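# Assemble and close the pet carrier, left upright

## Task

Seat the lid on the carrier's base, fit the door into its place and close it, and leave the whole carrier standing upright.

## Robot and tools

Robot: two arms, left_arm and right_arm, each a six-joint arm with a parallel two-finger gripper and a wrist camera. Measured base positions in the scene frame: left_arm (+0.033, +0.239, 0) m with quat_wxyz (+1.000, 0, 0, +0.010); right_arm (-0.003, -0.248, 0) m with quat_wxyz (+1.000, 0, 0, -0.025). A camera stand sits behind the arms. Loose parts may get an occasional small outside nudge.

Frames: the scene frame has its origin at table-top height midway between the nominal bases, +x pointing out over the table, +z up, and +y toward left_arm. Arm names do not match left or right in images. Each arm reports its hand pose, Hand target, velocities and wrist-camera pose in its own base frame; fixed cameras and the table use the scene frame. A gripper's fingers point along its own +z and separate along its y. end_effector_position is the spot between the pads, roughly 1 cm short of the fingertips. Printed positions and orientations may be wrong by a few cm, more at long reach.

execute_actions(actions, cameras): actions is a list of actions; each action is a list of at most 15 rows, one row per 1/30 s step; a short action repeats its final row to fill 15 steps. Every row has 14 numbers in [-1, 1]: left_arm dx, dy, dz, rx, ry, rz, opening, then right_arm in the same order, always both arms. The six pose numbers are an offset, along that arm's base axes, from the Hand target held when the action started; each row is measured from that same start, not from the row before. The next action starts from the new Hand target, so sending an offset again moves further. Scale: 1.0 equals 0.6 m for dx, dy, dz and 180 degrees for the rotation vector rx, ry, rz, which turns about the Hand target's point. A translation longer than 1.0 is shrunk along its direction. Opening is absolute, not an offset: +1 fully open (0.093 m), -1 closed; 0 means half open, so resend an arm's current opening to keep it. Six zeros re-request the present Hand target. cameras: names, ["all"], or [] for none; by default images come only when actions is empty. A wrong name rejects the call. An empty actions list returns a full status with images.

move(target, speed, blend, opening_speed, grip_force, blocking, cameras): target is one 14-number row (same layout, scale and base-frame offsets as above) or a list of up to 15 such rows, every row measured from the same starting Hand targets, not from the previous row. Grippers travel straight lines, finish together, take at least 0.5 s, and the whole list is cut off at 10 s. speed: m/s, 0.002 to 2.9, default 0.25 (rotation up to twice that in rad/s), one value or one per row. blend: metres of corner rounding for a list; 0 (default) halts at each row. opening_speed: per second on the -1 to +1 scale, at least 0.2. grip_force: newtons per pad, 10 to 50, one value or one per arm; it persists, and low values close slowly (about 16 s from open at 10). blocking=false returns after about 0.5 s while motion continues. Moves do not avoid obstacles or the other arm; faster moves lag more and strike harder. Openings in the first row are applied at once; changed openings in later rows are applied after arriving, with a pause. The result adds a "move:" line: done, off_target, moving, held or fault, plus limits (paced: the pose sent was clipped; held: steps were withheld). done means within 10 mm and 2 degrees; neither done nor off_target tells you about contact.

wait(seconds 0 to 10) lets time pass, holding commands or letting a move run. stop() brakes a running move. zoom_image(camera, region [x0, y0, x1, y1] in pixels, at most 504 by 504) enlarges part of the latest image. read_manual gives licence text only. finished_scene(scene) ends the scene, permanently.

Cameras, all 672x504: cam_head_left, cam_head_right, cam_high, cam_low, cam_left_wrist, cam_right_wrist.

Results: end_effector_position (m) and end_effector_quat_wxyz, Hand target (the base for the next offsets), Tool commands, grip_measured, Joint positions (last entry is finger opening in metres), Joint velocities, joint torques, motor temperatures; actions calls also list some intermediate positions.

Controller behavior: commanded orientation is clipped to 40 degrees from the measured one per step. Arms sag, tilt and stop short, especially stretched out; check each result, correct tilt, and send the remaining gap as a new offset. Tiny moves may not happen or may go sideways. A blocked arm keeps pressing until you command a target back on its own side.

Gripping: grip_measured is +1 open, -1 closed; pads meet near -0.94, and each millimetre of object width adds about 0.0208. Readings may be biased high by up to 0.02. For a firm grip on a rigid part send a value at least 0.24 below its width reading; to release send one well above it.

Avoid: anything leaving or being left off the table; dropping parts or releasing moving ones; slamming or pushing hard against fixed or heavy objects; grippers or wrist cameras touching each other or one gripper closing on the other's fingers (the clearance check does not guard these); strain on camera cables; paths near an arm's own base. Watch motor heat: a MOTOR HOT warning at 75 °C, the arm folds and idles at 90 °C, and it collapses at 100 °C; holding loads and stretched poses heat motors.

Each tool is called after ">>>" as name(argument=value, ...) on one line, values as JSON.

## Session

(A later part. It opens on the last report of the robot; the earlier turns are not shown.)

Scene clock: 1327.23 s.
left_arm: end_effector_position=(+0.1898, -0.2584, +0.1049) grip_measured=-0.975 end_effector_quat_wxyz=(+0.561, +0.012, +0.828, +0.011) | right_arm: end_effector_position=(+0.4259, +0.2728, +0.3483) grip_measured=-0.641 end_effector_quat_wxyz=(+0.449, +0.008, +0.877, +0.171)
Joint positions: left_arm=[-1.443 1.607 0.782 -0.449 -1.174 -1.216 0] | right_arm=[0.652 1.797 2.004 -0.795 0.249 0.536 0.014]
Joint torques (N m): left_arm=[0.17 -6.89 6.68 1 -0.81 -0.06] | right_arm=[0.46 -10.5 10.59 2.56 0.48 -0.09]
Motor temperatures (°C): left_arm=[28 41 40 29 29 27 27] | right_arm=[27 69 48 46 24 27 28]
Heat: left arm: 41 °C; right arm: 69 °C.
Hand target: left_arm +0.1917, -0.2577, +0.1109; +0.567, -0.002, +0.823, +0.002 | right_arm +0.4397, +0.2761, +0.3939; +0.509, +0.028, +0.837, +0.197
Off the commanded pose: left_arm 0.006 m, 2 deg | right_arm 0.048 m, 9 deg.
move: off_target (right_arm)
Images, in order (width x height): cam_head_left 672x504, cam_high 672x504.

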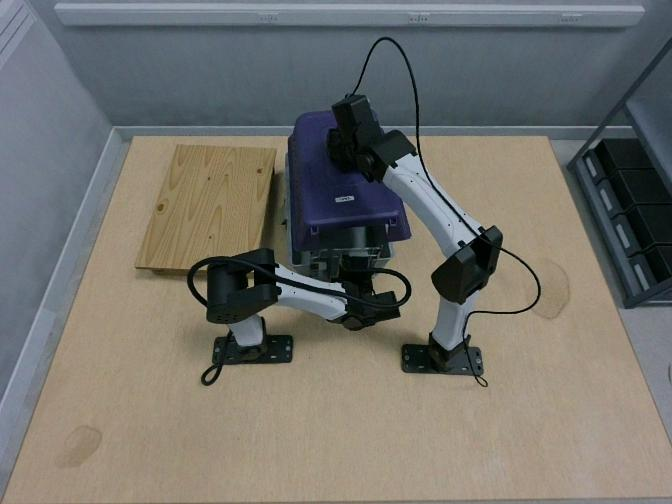

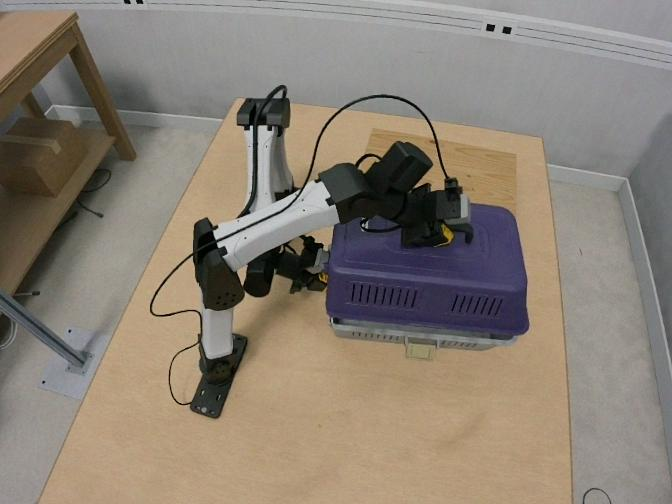

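>>> move(target=[[0,0,0,0,0,0,-1,0.006,0.023,0.0,0,0,-0.007,-0.95]], speed=0.1, cameras=["cam_head_left","cam_high","cam_low"])

>>> zoom_image(camera="cam_head_left", region=[295, 200, 405, 290])

>>> zoom_image(camera="cam_low", region=[280, 160, 440, 320])

Scene clock: 1345.40 s.
left_arm: end_effector_position=(+0.1898, -0.2584, +0.1049) grip_measured=-0.975 end_effector_quat_wxyz=(+0.561, +0.012, +0.828, +0.011) | right_arm: end_effector_position=(+0.4260, +0.2875, +0.3456) grip_measured=-0.641 end_effector_quat_wxyz=(+0.446, +0.003, +0.880, +0.162)
Joint positions: left_arm=[-1.443 1.607 0.782 -0.449 -1.174 -1.216 0] | right_arm=[0.685 1.851 2.077 -0.835 0.281 0.544 0.014]
Joint torques (N m): left_arm=[0.17 -6.89 6.68 1 -0.81 -0.05] | right_arm=[0.31 -10.84 10.61 2.65 0.6 0.09]
Motor temperatures (°C): left_arm=[28 41 40 29 29 27 27] | right_arm=[27 66 50 48 24 27 28]
Heat: left arm: 41 °C; right arm: 66 °C.
Hand target: left_arm +0.1917, -0.2577, +0.1109; +0.567, -0.002, +0.823, +0.002 | right_arm +0.4432, +0.2900, +0.3938; +0.511, +0.037, +0.837, +0.191
Off the commanded pose: left_arm 0.006 m, 2 deg | right_arm 0.051 m, 10 deg.
move: off_target (right_arm)
Images, in order (width x height): cam_head_left 672x504, cam_high 672x504, cam_low 672x504.

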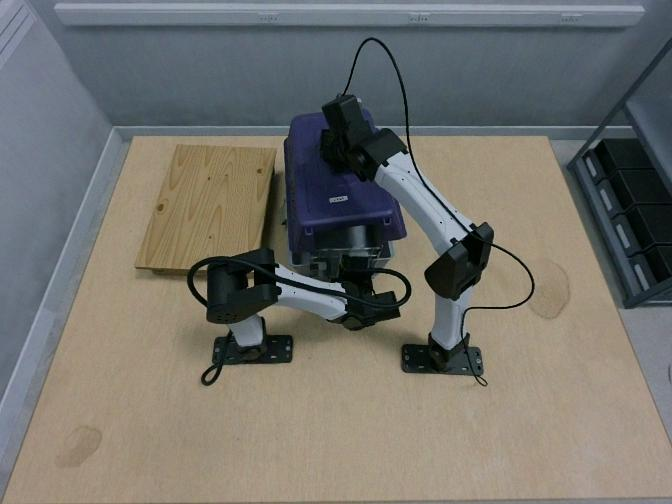

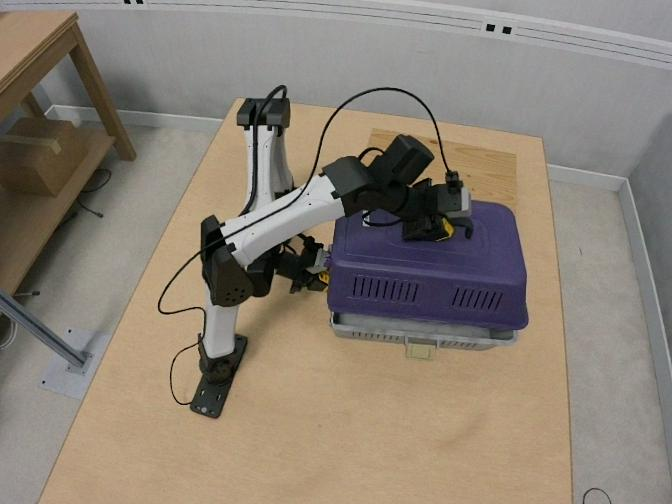

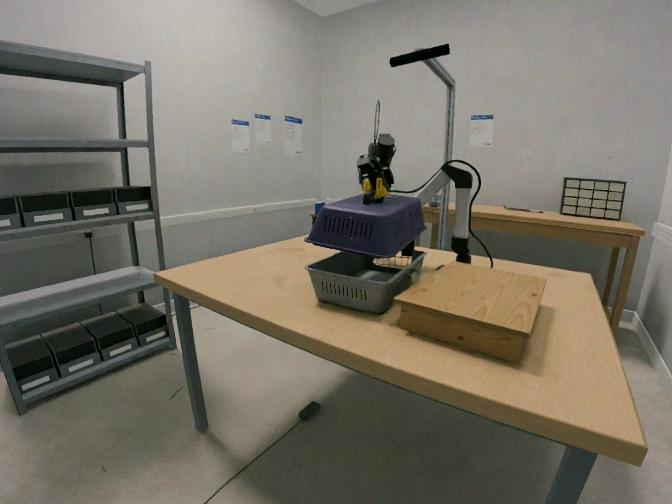

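Scaled by 4.582 from the camera's 672x504 image, which has a finer 960x720 frame.

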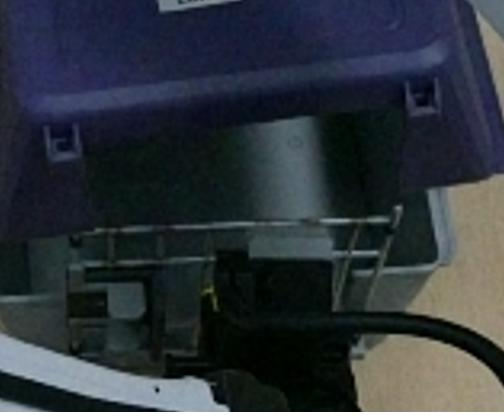

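Scaled by 3.150 from the camera's 672x504 image, which has a finer 960x720 frame.

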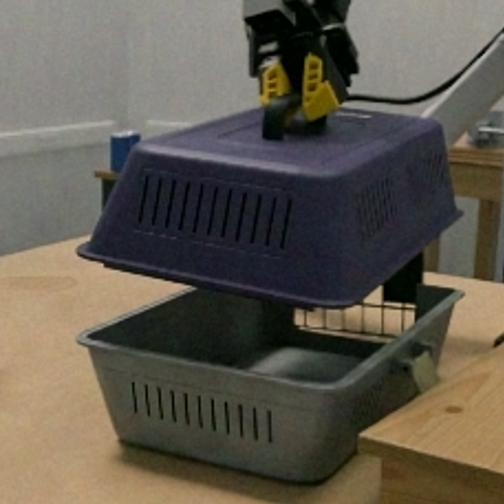

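>>> move(target=[[0,0,0,0,0,0,-1,0.0,-0.008,-0.01,0.012,-0.014,-0.005,-0.95]], speed=0.1, cameras=["cam_head_left","cam_high","cam_low"])

>>> zoom_image(camera="cam_head_left", region=[295, 200, 405, 290])

>>> zoom_image(camera="cam_low", region=[280, 160, 440, 320])

Scene clock: 1367.07 s.
left_arm: end_effector_position=(+0.1905, -0.2575, +0.1044) grip_measured=-0.975 end_effector_quat_wxyz=(+0.560, +0.008, +0.829, +0.011) | right_arm: end_effector_position=(+0.4279, +0.2879, +0.3252) grip_measured=-0.641 end_effector_quat_wxyz=(+0.446, +0.010, +0.880, +0.163)
Joint positions: left_arm=[-1.439 1.607 0.782 -0.452 -1.17 -1.225 0] | right_arm=[0.685 1.82 1.947 -0.737 0.287 0.557 0.014]
Joint torques (N m): left_arm=[-0.2 -6.87 6.71 1.02 -0.85 0.03] | right_arm=[0.01 -14.67 7.6 3.02 0.67 0.07]
Motor temperatures (°C): left_arm=[28 40 40 29 29 27 27] | right_arm=[27 65 53 48 24 27 28]
Heat: left arm: 40 °C; right arm: 65 °C.
Hand target: left_arm +0.1917, -0.2577, +0.1109; +0.568, -0.002, +0.823, +0.002 | right_arm +0.4431, +0.2851, +0.3881; +0.530, +0.049, +0.821, +0.204
Off the commanded pose: left_arm 0.007 m, 2 deg | right_arm 0.064 m, 13 deg.
move: off_target (right_arm)
Images, in order (width x height): cam_head_left 672x504, cam_high 672x504, cam_low 672x504.

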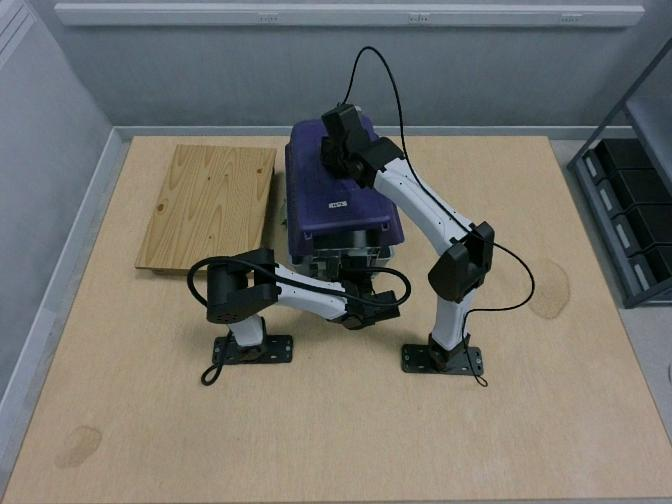

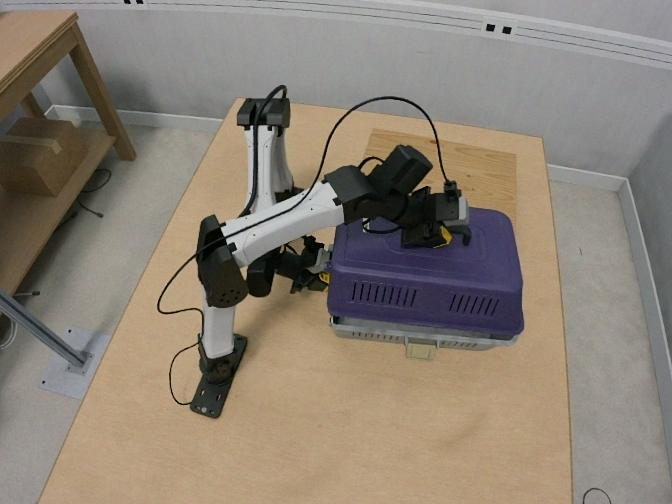

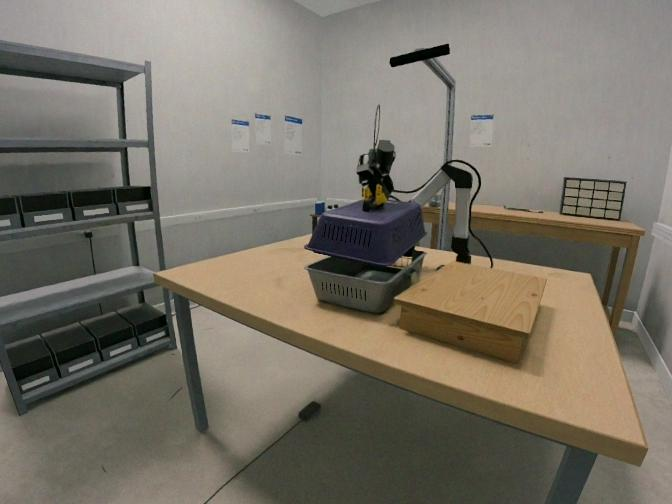

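Scaled by 4.582 from the camera's 672x504 image, which has a finer 960x720 frame.

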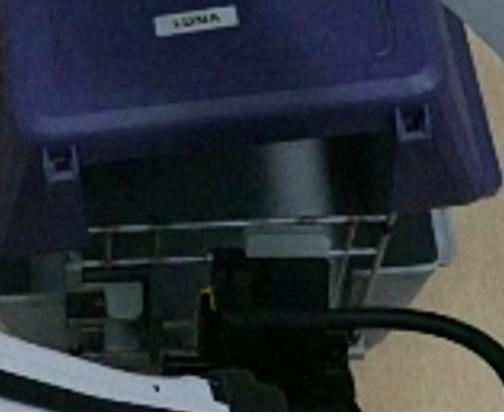

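Scaled by 3.150 from the camera's 672x504 image, which has a finer 960x720 frame.

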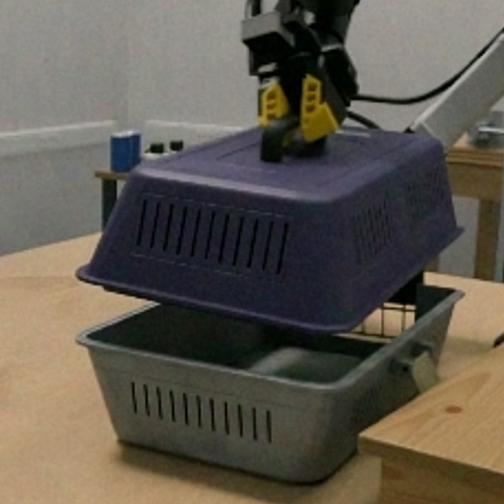

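>>> move(target=[[0,0,0,0,0,0,-1,-0.002,0,0.05,0,0,0,-0.95],[0,0,0,0,0,0,-1,0.02,-0.002,0.05,0.02,-0.016,-0.013,-0.95]], speed=0.1, cameras=["cam_head_left","cam_high","cam_low"])

>>> zoom_image(camera="cam_head_left", region=[295, 200, 405, 290])

>>> zoom_image(camera="cam_low", region=[280, 160, 440, 320])

Scene clock: 1397.20 s.
left_arm: end_effector_position=(+0.1908, -0.2572, +0.1043) grip_measured=-0.975 end_effector_quat_wxyz=(+0.560, +0.008, +0.829, +0.011) | right_arm: end_effector_position=(+0.4502, +0.2906, +0.3799) grip_measured=-0.641 end_effector_quat_wxyz=(+0.512, +0.054, +0.835, +0.194)
Joint positions: left_arm=[-1.438 1.607 0.782 -0.452 -1.17 -1.225 0] | right_arm=[0.681 1.868 2.093 -0.667 0.35 0.588 0.014]
Joint torques (N m): left_arm=[-0.34 -6.86 6.71 1.03 -0.85 0.03] | right_arm=[-0.47 -12.98 7.5 2.53 0.32 -0.04]
Motor temperatures (°C): left_arm=[28 40 40 29 29 27 27] | right_arm=[27 74 53 55 25 27 28]
Heat: left arm: 40 °C; right arm: 74 °C.
Hand target: left_arm +0.1917, -0.2577, +0.1109; +0.567, -0.002, +0.823, +0.002 | right_arm +0.4552, +0.2839, +0.4180; +0.553, +0.077, +0.800, +0.220
Off the commanded pose: left_arm 0.007 m, 2 deg | right_arm 0.039 m, 7 deg.
move: off_target (right_arm)
Images, in order (width x height): cam_head_left 672x504, cam_high 672x504, cam_low 672x504.

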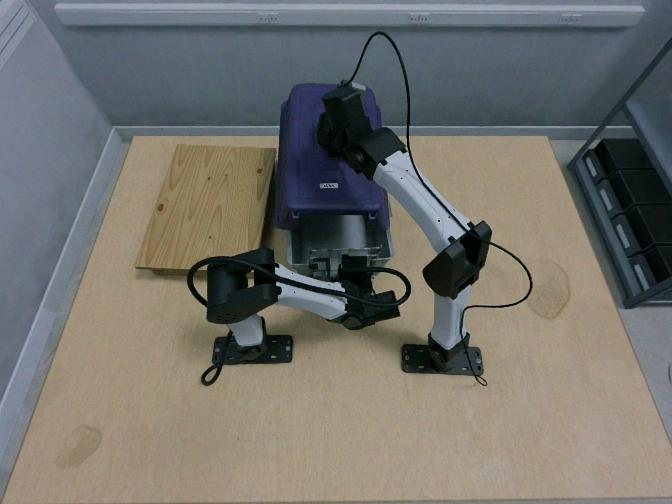

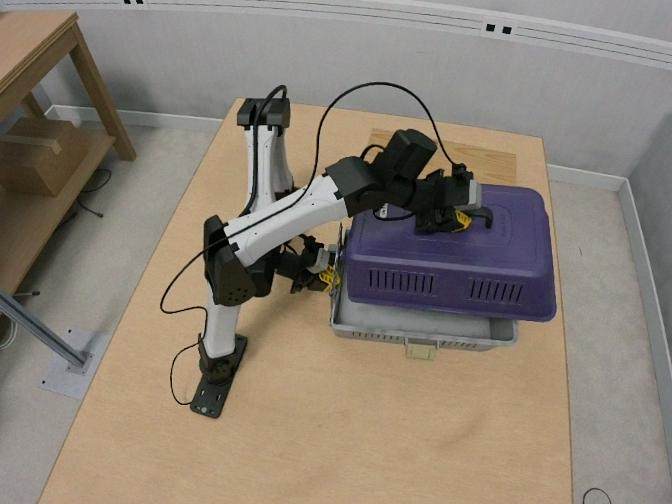

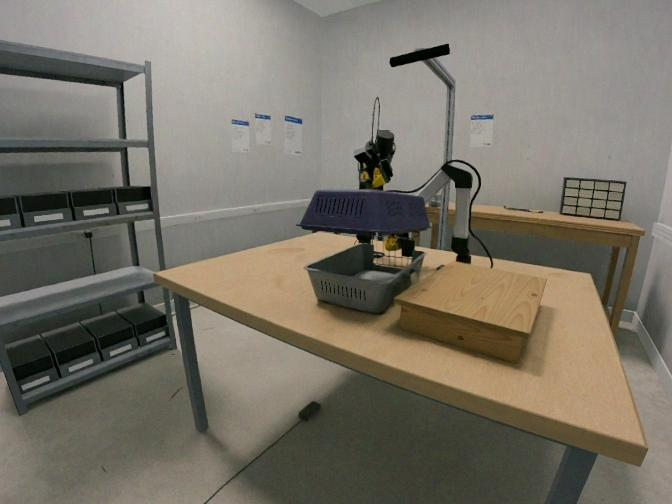

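Scaled by 4.582 from the camera's 672x504 image, which has a finer 960x720 frame.

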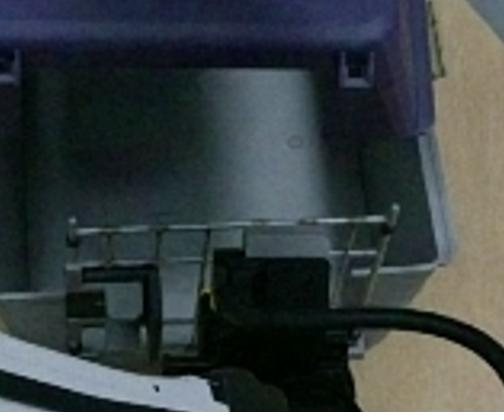

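Scaled by 3.150 from the camera's 672x504 image, which has a finer 960x720 frame.

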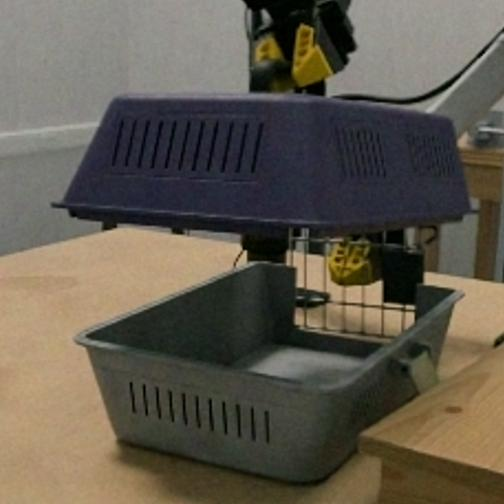

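>>> move(target=[[0,0,0,0,0,0,-1,0,-0.2,0.0,-0.02,0.03,0,-0.95],[0,0,0,0,0,0,-1,-0.09,-0.7,-0.15,-0.028,0.03,0.0,-0.95]], speed=0.15, blend=[0.04,0], cameras=["cam_head_left","cam_low"])

>>> zoom_image(camera="cam_low", region=[180, 150, 450, 320])

Scene clock: 1415.23 s.
left_arm: end_effector_position=(+0.1908, -0.2572, +0.1043) grip_measured=-0.975 end_effector_quat_wxyz=(+0.560, +0.008, +0.829, +0.011) | right_arm: end_effector_position=(+0.3968, -0.1381, +0.3035) grip_measured=-0.641 end_effector_quat_wxyz=(+0.484, +0.092, +0.851, +0.184)
Joint positions: left_arm=[-1.438 1.607 0.782 -0.452 -1.17 -1.225 0] | right_arm=[-0.608 1.506 1.471 -0.644 -0.737 -0.026 0.014]
Joint torques (N m): left_arm=[-0.32 -6.87 6.71 1.03 -0.85 0.03] | right_arm=[0.08 -8.34 8.62 1.94 -0.59 -0.2]
Motor temperatures (°C): left_arm=[28 40 40 29 29 27 27] | right_arm=[27 71 52 55 24 27 28]
Heat: left arm: 40 °C; right arm: 71 °C.
Hand target: left_arm +0.1917, -0.2577, +0.1109; +0.567, -0.002, +0.823, +0.002 | right_arm +0.4012, -0.1360, +0.3279; +0.518, +0.063, +0.834, +0.181
Off the commanded pose: left_arm 0.007 m, 2 deg | right_arm 0.025 m, 6 deg.
move: off_target (right_arm)
Images, in order (width x height): cam_head_left 672x504, cam_low 672x504.

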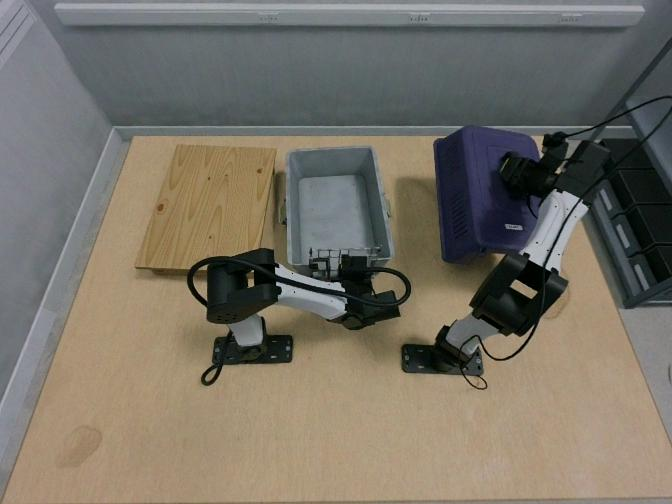

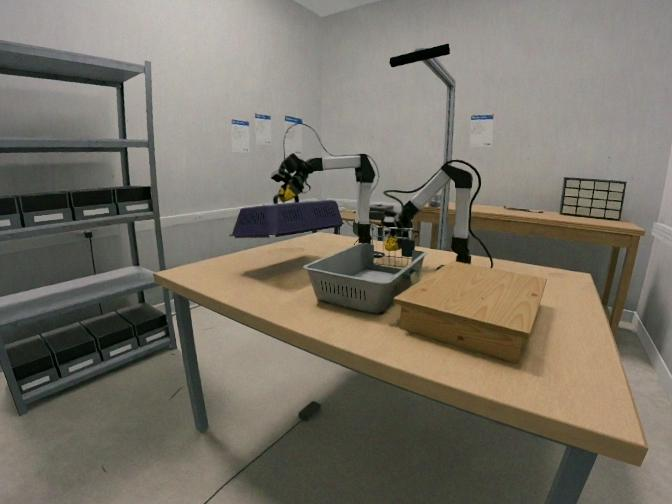

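Scaled by 1.867 from the camera's 672x504 image, which has a finer 960x720 frame.

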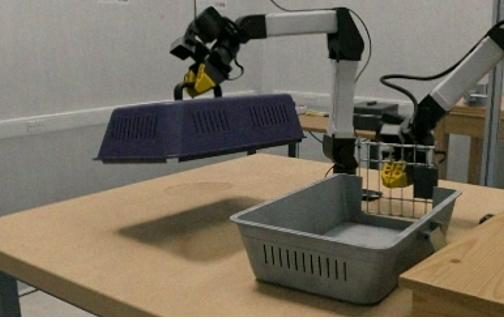

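>>> move(target=[[0,0,0,0,0,0,-1,0,0,-0.19,-0.024,0.008,0,-0.95],[0,0,0,0,0,0,-1,0,0,-0.25,-0.024,0.008,0.0,-0.95]], speed=[0.12,0.03], cameras=["cam_low"])

>>> zoom_image(camera="cam_low", region=[180, 150, 420, 320])

Scene clock: 1426.33 s.
left_arm: end_effector_position=(+0.1908, -0.2572, +0.1043) grip_measured=-0.975 end_effector_quat_wxyz=(+0.560, +0.008, +0.829, +0.011) | right_arm: end_effector_position=(+0.3919, -0.1377, +0.1652) grip_measured=-0.641 end_effector_quat_wxyz=(+0.482, +0.071, +0.860, +0.153)
Joint positions: left_arm=[-1.438 1.607 0.782 -0.452 -1.17 -1.225 0] | right_arm=[-0.601 1.518 0.945 -0.118 -0.696 -0.099 0.014]
Joint torques (N m): left_arm=[-0.32 -6.86 6.72 1.03 -0.85 0.03] | right_arm=[1.01 -7.06 6.87 2.08 -0.43 -0.19]
Motor temperatures (°C): left_arm=[28 40 40 29 29 27 27] | right_arm=[27 69 52 52 24 27 28]
Heat: left arm: 40 °C; right arm: 69 °C.
Hand target: left_arm +0.1917, -0.2577, +0.1109; +0.567, -0.002, +0.823, +0.002 | right_arm +0.4013, -0.1360, +0.1780; +0.509, +0.046, +0.847, +0.148
Off the commanded pose: left_arm 0.007 m, 2 deg | right_arm 0.016 m, 5 deg.
move: off_target (right_arm)
Images, in order (width x height): cam_low 672x504.

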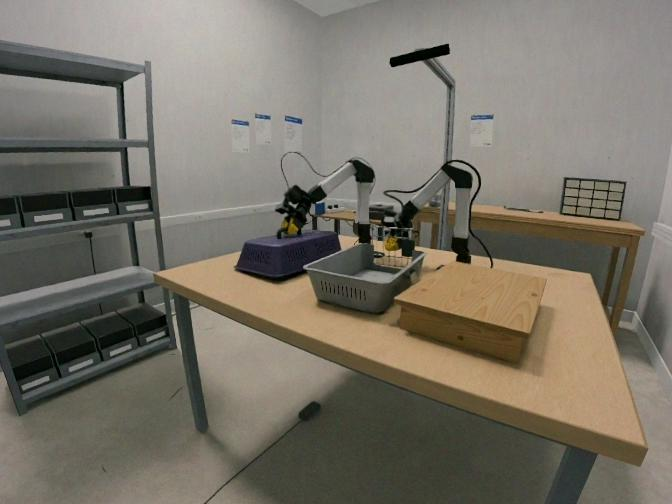

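Scaled by 2.100 from the camera's 672x504 image, which has a finer 960x720 frame.

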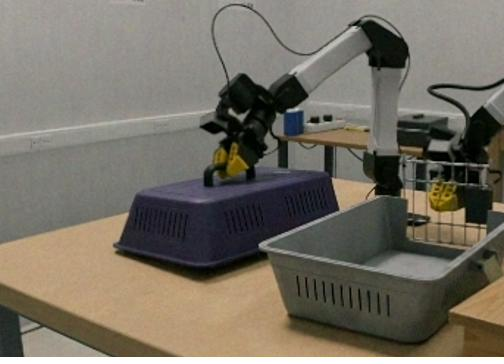

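Near flat; lower slightly, open slowly, and retreat to cool.

>>> move(target=[[0,0,0,0,0,0,-1,0,0,-0.02,0,0,0,-0.95],[0,0,0,0,0,0,-1,0,0,-0.02,0,0,0.0,0.2]], speed=0.03, opening_speed=0.25)

>>> move(target=[[0,0,0,0,0,0,-1,0,0,0.15,0,0,0,0.2],[0,0,0,0,0,0,-1,-0.3,0.05,0.25,0,0,0,0.2]], speed=0.15, cameras=["all"])

>>> zoom_image(camera="cam_head_left", region=[270, 130, 430, 290])

>>> zoom_image(camera="cam_high", region=[280, 200, 400, 360])

>>> zoom_image(camera="cam_right_wrist", region=[120, 250, 624, 504])

Scene clock: 1444.97 s.
left_arm: end_effector_position=(+0.1908, -0.2572, +0.1043) grip_measured=-0.975 end_effector_quat_wxyz=(+0.560, +0.008, +0.829, +0.011) | right_arm: end_effector_position=(+0.4001, -0.1389, +0.1687) grip_measured=+0.198 end_effector_quat_wxyz=(+0.510, +0.054, +0.847, +0.144)
Joint positions: left_arm=[-1.438 1.607 0.782 -0.452 -1.17 -1.225 0] | right_arm=[-0.596 1.53 0.917 -0.002 -0.707 -0.092 0.055]
Joint torques (N m): left_arm=[-0.32 -6.87 6.71 1.03 -0.85 0.03] | right_arm=[0.57 -6.42 6.26 1.62 -0.31 -0.23]
Motor temperatures (°C): left_arm=[28 40 40 29 30 27 27] | right_arm=[27 64 52 48 24 27 28]
Heat: left arm: 40 °C; right arm: 64 °C.
Hand target: left_arm +0.1917, -0.2577, +0.1109; +0.567, -0.002, +0.823, +0.002 | right_arm +0.4012, -0.1362, +0.1659; +0.509, +0.046, +0.847, +0.148
Off the commanded pose: left_arm 0.007 m, 2 deg | right_arm 0.004 m, 1 deg.
move: done; target 2's new opening was sent with right_arm's hand 0.009 m and 4 deg from that target

Scene clock: 1448.63 s.
left_arm: end_effector_position=(+0.1908, -0.2572, +0.1043) grip_measured=-0.975 end_effector_quat_wxyz=(+0.560, +0.008, +0.829, +0.011) | right_arm: end_effector_position=(+0.2214, -0.1045, +0.3103) grip_measured=+0.198 end_effector_quat_wxyz=(+0.504, +0.049, +0.849, +0.151)
Joint positions: left_arm=[-1.438 1.607 0.782 -0.452 -1.17 -1.225 0] | right_arm=[-1.078 1.078 1.268 -1.287 -1.045 -0.686 0.055]
Joint torques (N m): left_arm=[-0.32 -6.87 6.71 1.03 -0.85 0.03] | right_arm=[-0.54 -1.68 7.45 0.83 -0.54 -0.26]
Motor temperatures (°C): left_arm=[28 40 40 29 30 27 27] | right_arm=[27 63 52 47 24 27 28]
Heat: left arm: 40 °C; right arm: 63 °C.
Hand target: left_arm +0.1917, -0.2577, +0.1109; +0.567, -0.002, +0.823, +0.002 | right_arm +0.2212, -0.1061, +0.3160; +0.509, +0.046, +0.847, +0.148
Off the commanded pose: left_arm 0.007 m, 2 deg | right_arm 0.006 m, 1 deg.
move: done

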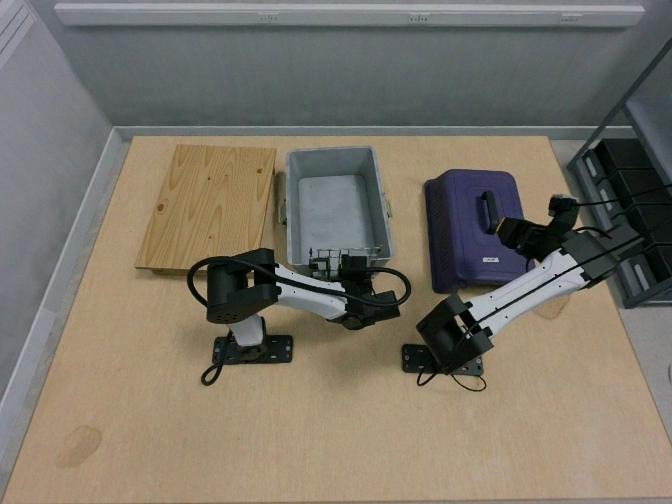

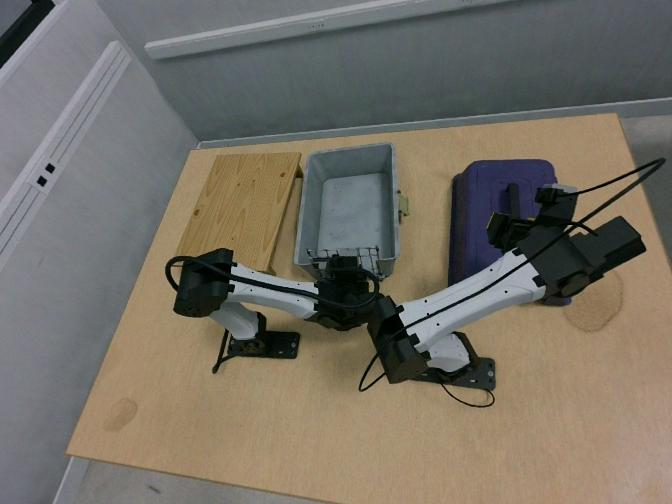

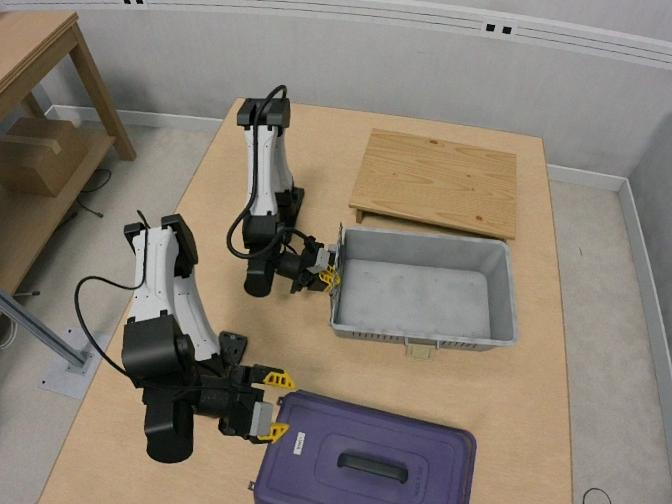

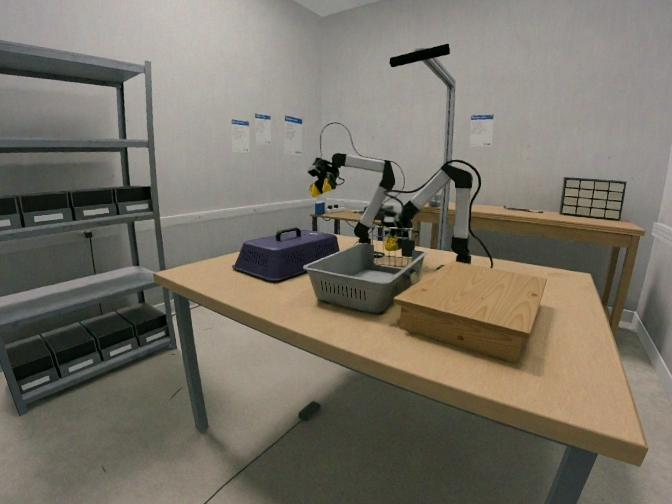

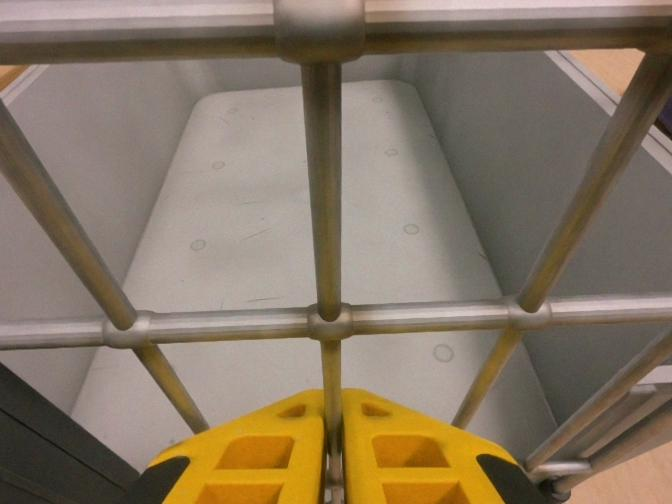

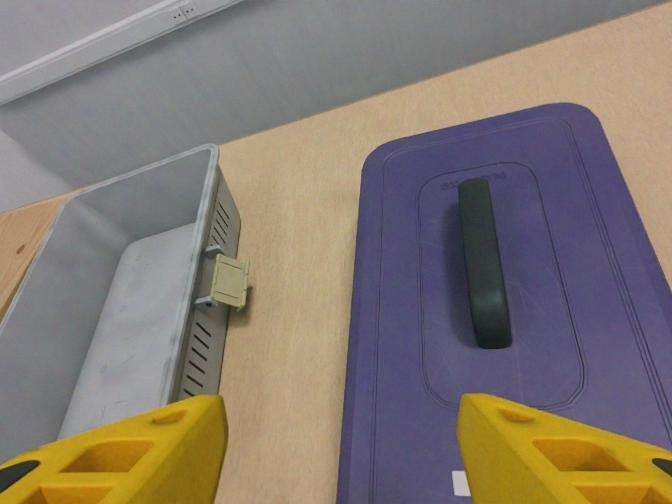

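Scaled by 3.150 from the camera's 672x504 image, which has a finer 960x720 frame.

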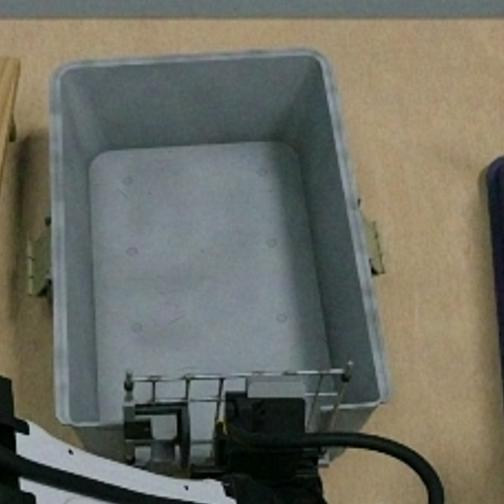

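Scaled by 3.150 from the camera's 672x504 image, which has a finer 960x720 frame.

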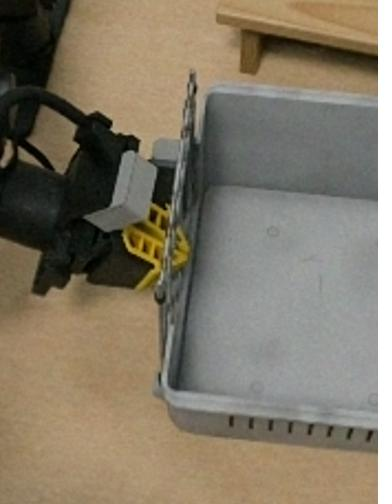

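Scaled by 1.000.

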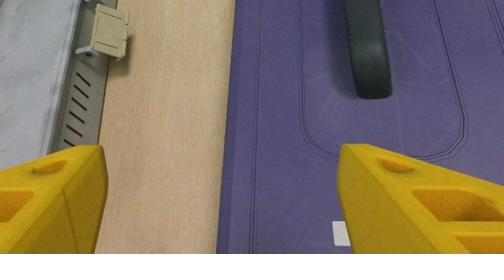

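>>> move(target=[[0,0,0,0,0,0,-1,0.226,0.405,-0.16,-0.1063,0.1148,0.0326,0]], cameras=["cam_right_wrist","cam_high","cam_head_left"])

Scene clock: 1490.13 s.
left_arm: end_effector_position=(+0.1908, -0.2572, +0.1043) grip_measured=-0.975 end_effector_quat_wxyz=(+0.560, +0.008, +0.829, +0.011) | right_arm: end_effector_position=(+0.3551, +0.1357, +0.2139) grip_measured=+0.002 end_effector_quat_wxyz=(+0.338, -0.060, +0.939, +0.023)
Joint positions: left_arm=[-1.438 1.607 0.782 -0.452 -1.17 -1.225 0] | right_arm=[0.455 1.421 1.29 -0.775 0.203 0.256 0.045]
Joint torques (N m): left_arm=[-0.34 -6.86 6.72 1.03 -0.85 0.03] | right_arm=[0.75 -5.97 8.49 1.2 0.19 0]
Motor temperatures (°C): left_arm=[28 40 40 29 30 27 27] | right_arm=[27 52 51 38 25 27 26]
Heat: left arm: 40 °C; right arm: 52 °C.
Hand target: left_arm +0.1917, -0.2577, +0.1109; +0.567, -0.002, +0.823, +0.002 | right_arm +0.3568, +0.1369, +0.2200; +0.342, -0.056, +0.938, +0.022
Off the commanded pose: left_arm 0.007 m, 2 deg | right_arm 0.006 m, 1 deg.
move: done
Images, in order (width x height): cam_head_left 672x504, cam_high 672x504, cam_right_wrist 672x504.

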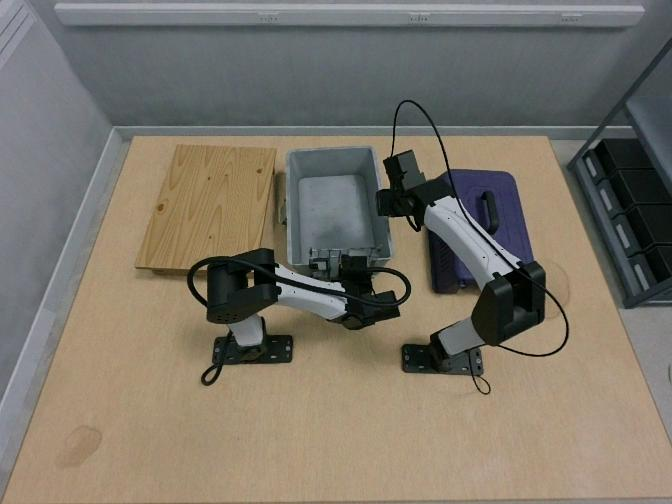

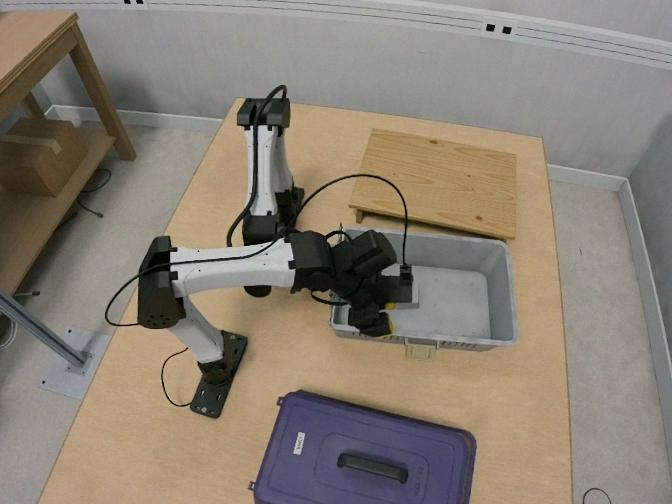

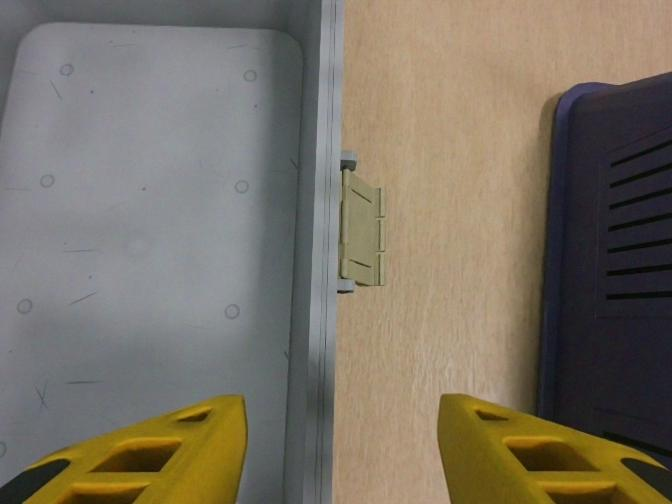

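>>> move(target=[[0,0,0,0,0,0,-1,0.0,0.012,-0.18,0,0,0,0],[0,0,0,0,0,0,-1,0.0,0.012,-0.18,0,0,0,-0.95]], speed=0.08, opening_speed=0.6, cameras=["cam_right_wrist","cam_high","cam_low"])

Scene clock: 1501.07 s.
left_arm: end_effector_position=(+0.1908, -0.2572, +0.1043) grip_measured=-0.975 end_effector_quat_wxyz=(+0.560, +0.008, +0.829, +0.011) | right_arm: end_effector_position=(+0.3568, +0.1472, +0.1158) grip_measured=-0.773 end_effector_quat_wxyz=(+0.343, -0.049, +0.937, +0.036)
Joint positions: left_arm=[-1.438 1.607 0.782 -0.452 -1.17 -1.225 0] | right_arm=[0.481 1.471 0.932 -0.354 0.206 0.303 0.008]
Joint torques (N m): left_arm=[-0.32 -6.87 6.71 1.03 -0.85 0.03] | right_arm=[0.46 -5.98 5.96 1.37 0.33 -0.33]
Heat: left arm: 40 °C; right arm: 52 °C.
Hand target: left_arm +0.1917, -0.2577, +0.1109; +0.567, -0.002, +0.823, +0.002 | right_arm +0.3568, +0.1441, +0.1118; +0.342, -0.056, +0.938, +0.022
Off the commanded pose: left_arm 0.007 m, 2 deg | right_arm 0.005 m, 2 deg.
move: done
Images, in order (width x height): cam_high 672x504, cam_low 672x504, cam_right_wrist 672x504.

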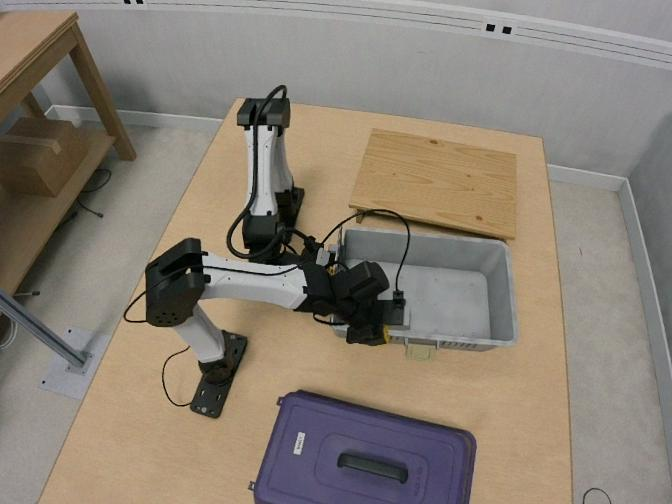

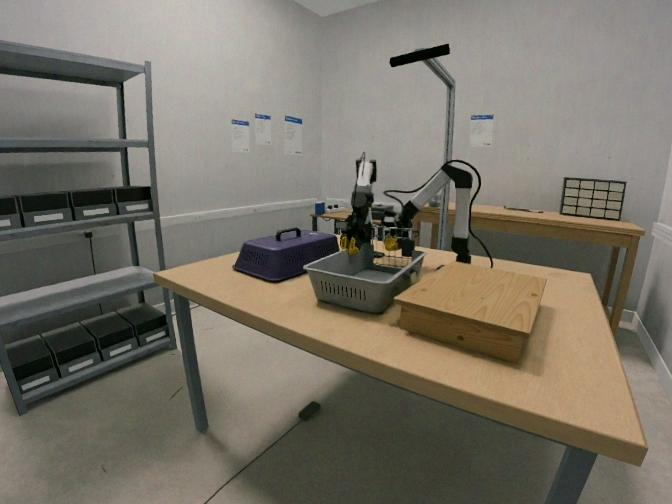

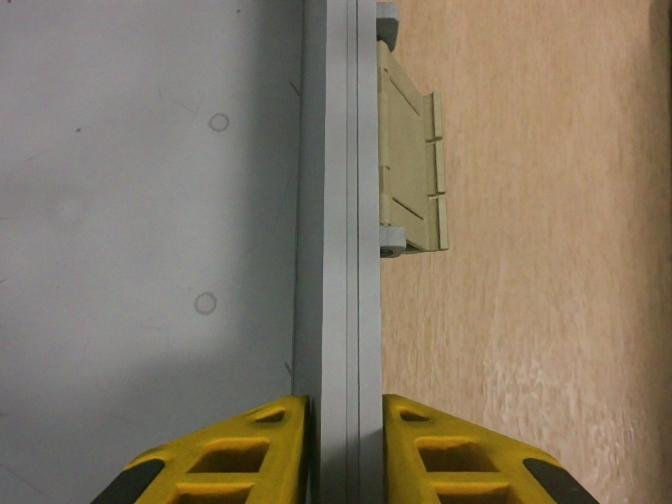

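>>> move(target=[[-0.002,-0.108,0,0,0,-0.0255,-1,-0.0077,-0.1267,0,0,0,-0.0255,-0.95]], speed=0.05, cameras=["cam_head_left","cam_high","cam_left_wrist"])

>>> zoom_image(camera="cam_head_left", region=[270, 130, 430, 290])

Scene clock: 1521.60 s.
left_arm: end_effector_position=(+0.1916, -0.3092, +0.1045) grip_measured=-0.975 end_effector_quat_wxyz=(+0.564, +0.033, +0.825, -0.004) | right_arm: end_effector_position=(+0.3566, +0.0851, +0.1156) grip_measured=-0.809 end_effector_quat_wxyz=(+0.346, -0.017, +0.937, +0.045)
Joint positions: left_arm=[-1.456 1.743 0.917 -0.352 -1.166 -1.116 0] | right_arm=[0.271 1.37 0.837 -0.328 0.08 0.205 0.006]
Joint torques (N m): left_arm=[-1.09 -5.91 10.06 1.39 -0.63 0.25] | right_arm=[-1.1 -6.91 5.26 1.2 0.55 -0.52]
Heat: left arm: 40 °C; right arm: 51 °C.
Hand target: left_arm +0.1905, -0.3225, +0.1109; +0.567, +0.031, +0.823, -0.020 | right_arm +0.3522, +0.0681, +0.1120; +0.343, -0.018, +0.939, +0.008
Off the commanded pose: left_arm 0.015 m, 2 deg | right_arm 0.018 m, 4 deg.
move: off_target (left_arm, right_arm)
Images, in order (width x height): cam_head_left 672x504, cam_high 672x504, cam_left_wrist 672x504.

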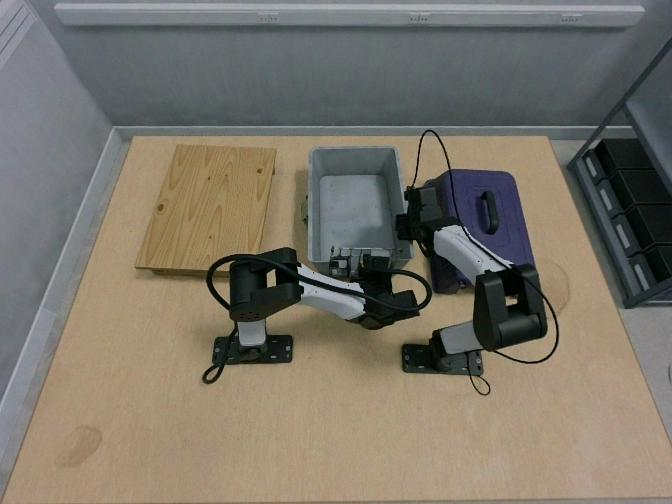

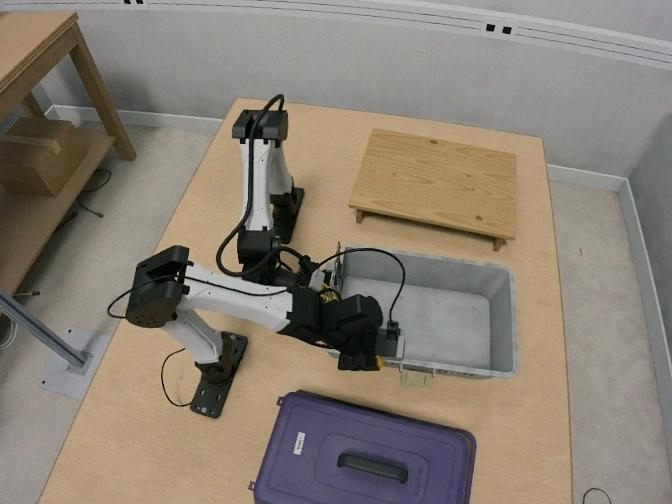

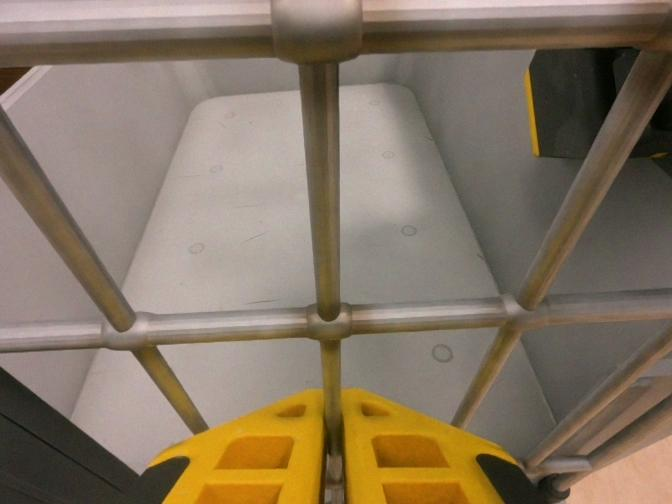

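Scaled by 3.150 from the camera's 672x504 image, which has a finer 960x720 frame.

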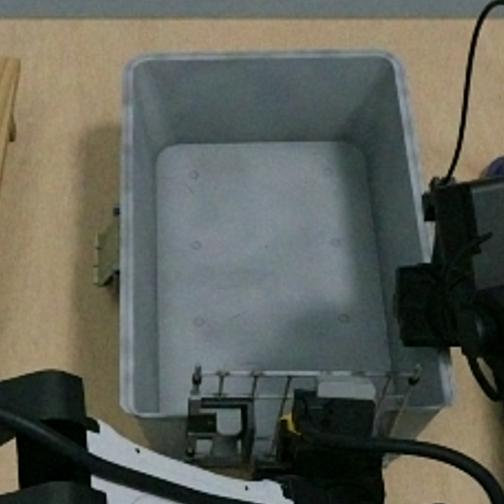

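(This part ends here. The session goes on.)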